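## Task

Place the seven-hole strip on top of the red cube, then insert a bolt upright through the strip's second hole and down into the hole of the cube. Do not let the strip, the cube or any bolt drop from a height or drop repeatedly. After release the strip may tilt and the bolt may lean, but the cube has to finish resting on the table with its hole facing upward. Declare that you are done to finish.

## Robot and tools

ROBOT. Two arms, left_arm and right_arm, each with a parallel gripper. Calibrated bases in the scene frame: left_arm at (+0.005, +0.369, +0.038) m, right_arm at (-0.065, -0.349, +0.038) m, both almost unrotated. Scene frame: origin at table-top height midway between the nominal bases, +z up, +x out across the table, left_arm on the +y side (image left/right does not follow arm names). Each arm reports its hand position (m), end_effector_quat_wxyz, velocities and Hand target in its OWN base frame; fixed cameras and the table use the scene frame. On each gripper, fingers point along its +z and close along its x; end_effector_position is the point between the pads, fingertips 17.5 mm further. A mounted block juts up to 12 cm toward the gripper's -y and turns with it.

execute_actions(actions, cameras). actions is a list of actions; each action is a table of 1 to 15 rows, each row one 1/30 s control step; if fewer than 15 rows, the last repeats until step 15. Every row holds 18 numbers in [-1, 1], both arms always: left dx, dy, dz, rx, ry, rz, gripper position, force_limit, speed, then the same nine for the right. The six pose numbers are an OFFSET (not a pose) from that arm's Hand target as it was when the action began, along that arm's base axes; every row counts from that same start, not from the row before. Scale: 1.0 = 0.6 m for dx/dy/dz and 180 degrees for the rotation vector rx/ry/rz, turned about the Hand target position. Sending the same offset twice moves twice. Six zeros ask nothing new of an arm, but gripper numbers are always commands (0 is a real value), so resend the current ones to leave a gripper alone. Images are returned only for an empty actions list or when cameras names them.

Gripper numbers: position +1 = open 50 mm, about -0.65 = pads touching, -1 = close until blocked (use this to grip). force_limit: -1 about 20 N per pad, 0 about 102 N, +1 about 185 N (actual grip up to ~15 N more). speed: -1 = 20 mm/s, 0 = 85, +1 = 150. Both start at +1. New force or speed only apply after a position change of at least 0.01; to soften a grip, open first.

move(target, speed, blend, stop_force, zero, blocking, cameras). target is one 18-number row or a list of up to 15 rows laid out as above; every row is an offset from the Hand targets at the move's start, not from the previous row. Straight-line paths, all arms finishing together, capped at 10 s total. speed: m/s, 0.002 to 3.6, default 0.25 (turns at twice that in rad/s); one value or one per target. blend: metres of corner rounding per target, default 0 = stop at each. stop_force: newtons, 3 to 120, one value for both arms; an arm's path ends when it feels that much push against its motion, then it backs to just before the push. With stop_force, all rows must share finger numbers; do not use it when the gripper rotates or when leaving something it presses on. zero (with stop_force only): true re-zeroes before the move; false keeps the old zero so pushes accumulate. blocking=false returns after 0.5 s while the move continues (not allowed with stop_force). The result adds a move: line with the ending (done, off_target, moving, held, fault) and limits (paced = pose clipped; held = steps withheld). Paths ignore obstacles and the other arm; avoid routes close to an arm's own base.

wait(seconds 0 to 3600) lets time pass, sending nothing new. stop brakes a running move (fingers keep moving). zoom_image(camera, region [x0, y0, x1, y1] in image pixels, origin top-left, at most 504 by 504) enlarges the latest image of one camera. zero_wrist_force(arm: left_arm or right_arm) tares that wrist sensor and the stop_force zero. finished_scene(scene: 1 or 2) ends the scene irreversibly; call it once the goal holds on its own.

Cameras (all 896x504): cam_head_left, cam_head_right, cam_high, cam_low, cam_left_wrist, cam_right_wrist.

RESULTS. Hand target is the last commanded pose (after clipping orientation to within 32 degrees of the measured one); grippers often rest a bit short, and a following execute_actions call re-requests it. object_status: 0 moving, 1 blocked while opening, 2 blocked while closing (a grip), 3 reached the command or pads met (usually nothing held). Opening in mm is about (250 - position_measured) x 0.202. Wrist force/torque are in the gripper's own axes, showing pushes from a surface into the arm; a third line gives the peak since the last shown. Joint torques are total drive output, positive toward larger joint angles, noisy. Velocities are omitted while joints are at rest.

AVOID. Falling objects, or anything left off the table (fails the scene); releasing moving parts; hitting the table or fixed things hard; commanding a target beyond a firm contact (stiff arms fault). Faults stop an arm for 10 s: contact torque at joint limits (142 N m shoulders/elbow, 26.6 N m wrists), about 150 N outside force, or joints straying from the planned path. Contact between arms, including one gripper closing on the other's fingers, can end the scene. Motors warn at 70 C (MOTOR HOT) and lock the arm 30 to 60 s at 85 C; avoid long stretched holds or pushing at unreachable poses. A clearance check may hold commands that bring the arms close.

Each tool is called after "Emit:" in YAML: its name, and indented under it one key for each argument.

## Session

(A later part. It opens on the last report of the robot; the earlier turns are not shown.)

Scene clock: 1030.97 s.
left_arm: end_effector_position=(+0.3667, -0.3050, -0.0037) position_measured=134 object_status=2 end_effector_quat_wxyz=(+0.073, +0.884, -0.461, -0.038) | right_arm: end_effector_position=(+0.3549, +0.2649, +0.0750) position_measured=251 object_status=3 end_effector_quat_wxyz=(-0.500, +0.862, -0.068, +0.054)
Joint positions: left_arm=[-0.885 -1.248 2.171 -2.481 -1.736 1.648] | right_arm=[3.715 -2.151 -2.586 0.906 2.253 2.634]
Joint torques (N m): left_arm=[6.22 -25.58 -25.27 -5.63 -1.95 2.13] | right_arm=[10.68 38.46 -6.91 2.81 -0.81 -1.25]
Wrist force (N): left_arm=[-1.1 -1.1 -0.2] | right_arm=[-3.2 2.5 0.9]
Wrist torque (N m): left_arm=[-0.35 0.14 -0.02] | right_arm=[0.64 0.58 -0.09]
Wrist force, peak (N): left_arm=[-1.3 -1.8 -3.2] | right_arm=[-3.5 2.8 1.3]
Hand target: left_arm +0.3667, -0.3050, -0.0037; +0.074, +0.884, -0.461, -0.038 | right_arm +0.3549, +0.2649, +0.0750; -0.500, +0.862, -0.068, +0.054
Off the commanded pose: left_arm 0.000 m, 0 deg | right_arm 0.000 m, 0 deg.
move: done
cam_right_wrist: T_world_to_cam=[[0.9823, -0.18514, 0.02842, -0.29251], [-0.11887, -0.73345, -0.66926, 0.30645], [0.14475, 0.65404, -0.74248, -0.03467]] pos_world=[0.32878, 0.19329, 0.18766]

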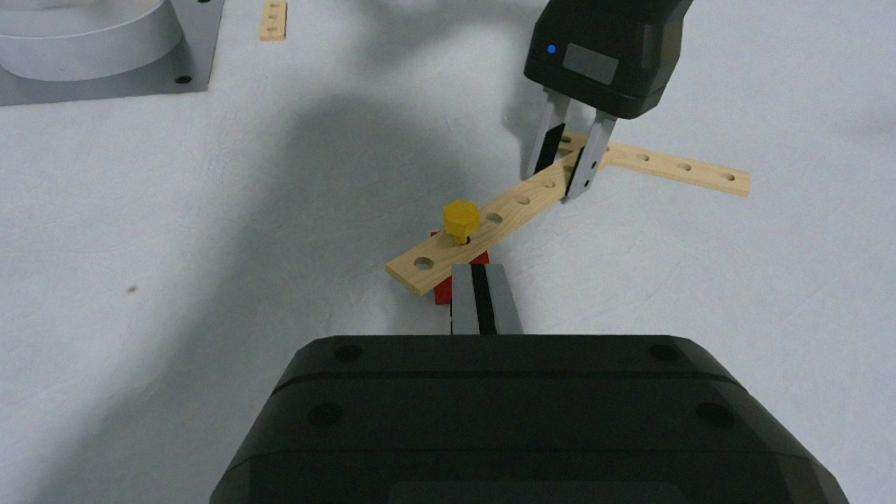

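Good. Open wide enough and retreat.

Emit:
move:
  target: [0,0,0.0003,0,0,0,0.4,-0.7,-1,0,0,0,0,0,0,-1,-0.8,-0.3]

Emit:
move:
  target: [0.027,0.019,0.1973,0,0,0,0.4,-0.7,-1,0,0,0,0,0,0,-1,-0.8,-0.3]
  speed: 0.1
  cameras: ["cam_right_wrist","cam_low"]

Emit:
zoom_image:
  camera: "cam_right_wrist"
  region: [420, 180, 540, 300]

Emit:
zoom_image:
  camera: "cam_low"
  region: [510, 260, 570, 305]

Scene clock: 1038.27 s.
left_arm: end_effector_position=(+0.3667, -0.3050, -0.0036) position_measured=92 object_status=3 end_effector_quat_wxyz=(+0.074, +0.884, -0.461, -0.038) | right_arm: end_effector_position=(+0.3549, +0.2649, +0.0750) position_measured=251 object_status=3 end_effector_quat_wxyz=(-0.500, +0.862, -0.068, +0.054)
Joint positions: left_arm=[-0.885 -1.249 2.17 -2.481 -1.736 1.648] | right_arm=[3.715 -2.151 -2.586 0.906 2.253 2.634]
Joint torques (N m): left_arm=[7.88 -40.44 -27.44 -0.77 -1.51 2.25] | right_arm=[11.79 39.39 -8.18 2.78 -0.63 -1.49]
Wrist force (N): left_arm=[-1.2 -1.1 1.0] | right_arm=[-2.7 2.6 1.0]
Wrist torque (N m): left_arm=[-0.20 0.15 -0.02] | right_arm=[0.65 0.49 -0.09]
Wrist force, peak (N): left_arm=[-1.2 -1.5 1.0] | right_arm=[-3.1 3.0 1.0]
Hand target: left_arm +0.3667, -0.3050, -0.0036; +0.074, +0.884, -0.461, -0.038 | right_arm +0.3549, +0.2649, +0.0750; -0.500, +0.862, -0.068, +0.054
Off the commanded pose: left_arm 0.000 m, 0 deg | right_arm 0.000 m, 0 deg.
move: done

Scene clock: 1040.13 s.
left_arm: end_effector_position=(+0.3829, -0.2936, +0.1147) position_measured=92 object_status=3 end_effector_quat_wxyz=(+0.074, +0.884, -0.461, -0.038) | right_arm: end_effector_position=(+0.3549, +0.2649, +0.0750) position_measured=251 object_status=3 end_effector_quat_wxyz=(-0.500, +0.862, -0.068, +0.054)
Joint positions: left_arm=[-0.843 -1.454 2.027 -2.125 -1.736 1.69] | right_arm=[3.715 -2.151 -2.586 0.906 2.253 2.634]
Joint torques (N m): left_arm=[6.88 -34.96 -30.59 -0.88 0.56 1.93] | right_arm=[12.23 39.76 -6.81 2.86 -0.69 -1.31]
Wrist force (N): left_arm=[-1.5 -1.3 0.6] | right_arm=[-3.2 2.2 0.8]
Wrist torque (N m): left_arm=[-0.20 0.18 -0.02] | right_arm=[0.60 0.56 -0.10]
Wrist force, peak (N): left_arm=[-1.1 -1.5 2.0] | right_arm=[-3.3 2.9 1.1]
Hand target: left_arm +0.3829, -0.2936, +0.1148; +0.074, +0.884, -0.461, -0.038 | right_arm +0.3549, +0.2649, +0.0750; -0.500, +0.862, -0.068, +0.054
Off the commanded pose: left_arm 0.000 m, 0 deg | right_arm 0.000 m, 0 deg.
move: done
cam_right_wrist: T_world_to_cam=[[0.9823, -0.18514, 0.02842, -0.29251], [-0.11887, -0.73345, -0.66926, 0.30645], [0.14475, 0.65404, -0.74248, -0.03467]] pos_world=[0.32878, 0.19329, 0.18766]
Images, in order (width x height): cam_low 896x504, cam_right_wrist 896x504.

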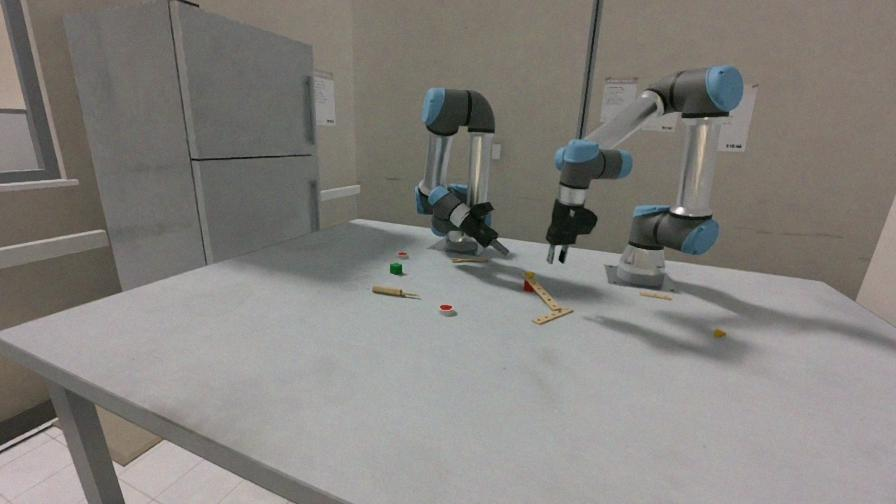

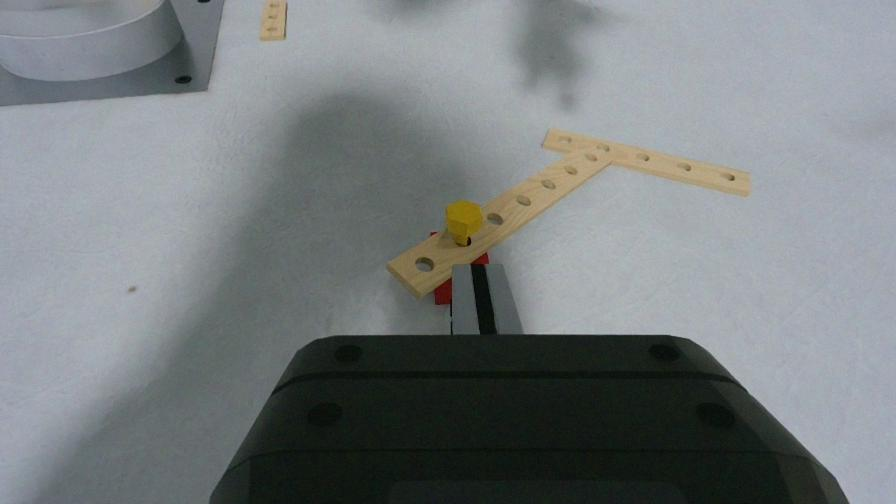

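Scaled by 4.200 from the camera's image (finer frame: 1280x720).

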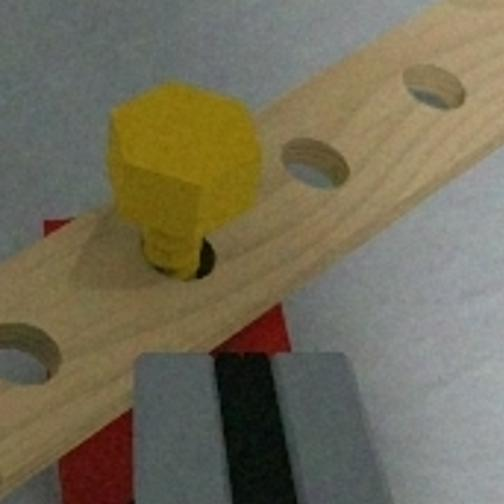

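Scaled by 8.400 from the camera's image (finer frame: 1280x720).

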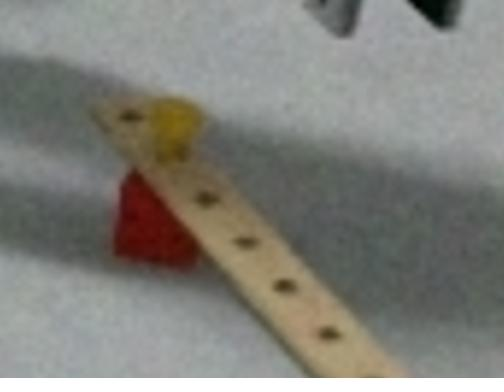

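Emit:
finished_scene:
  scene: 1

The scene is finished: the task was done.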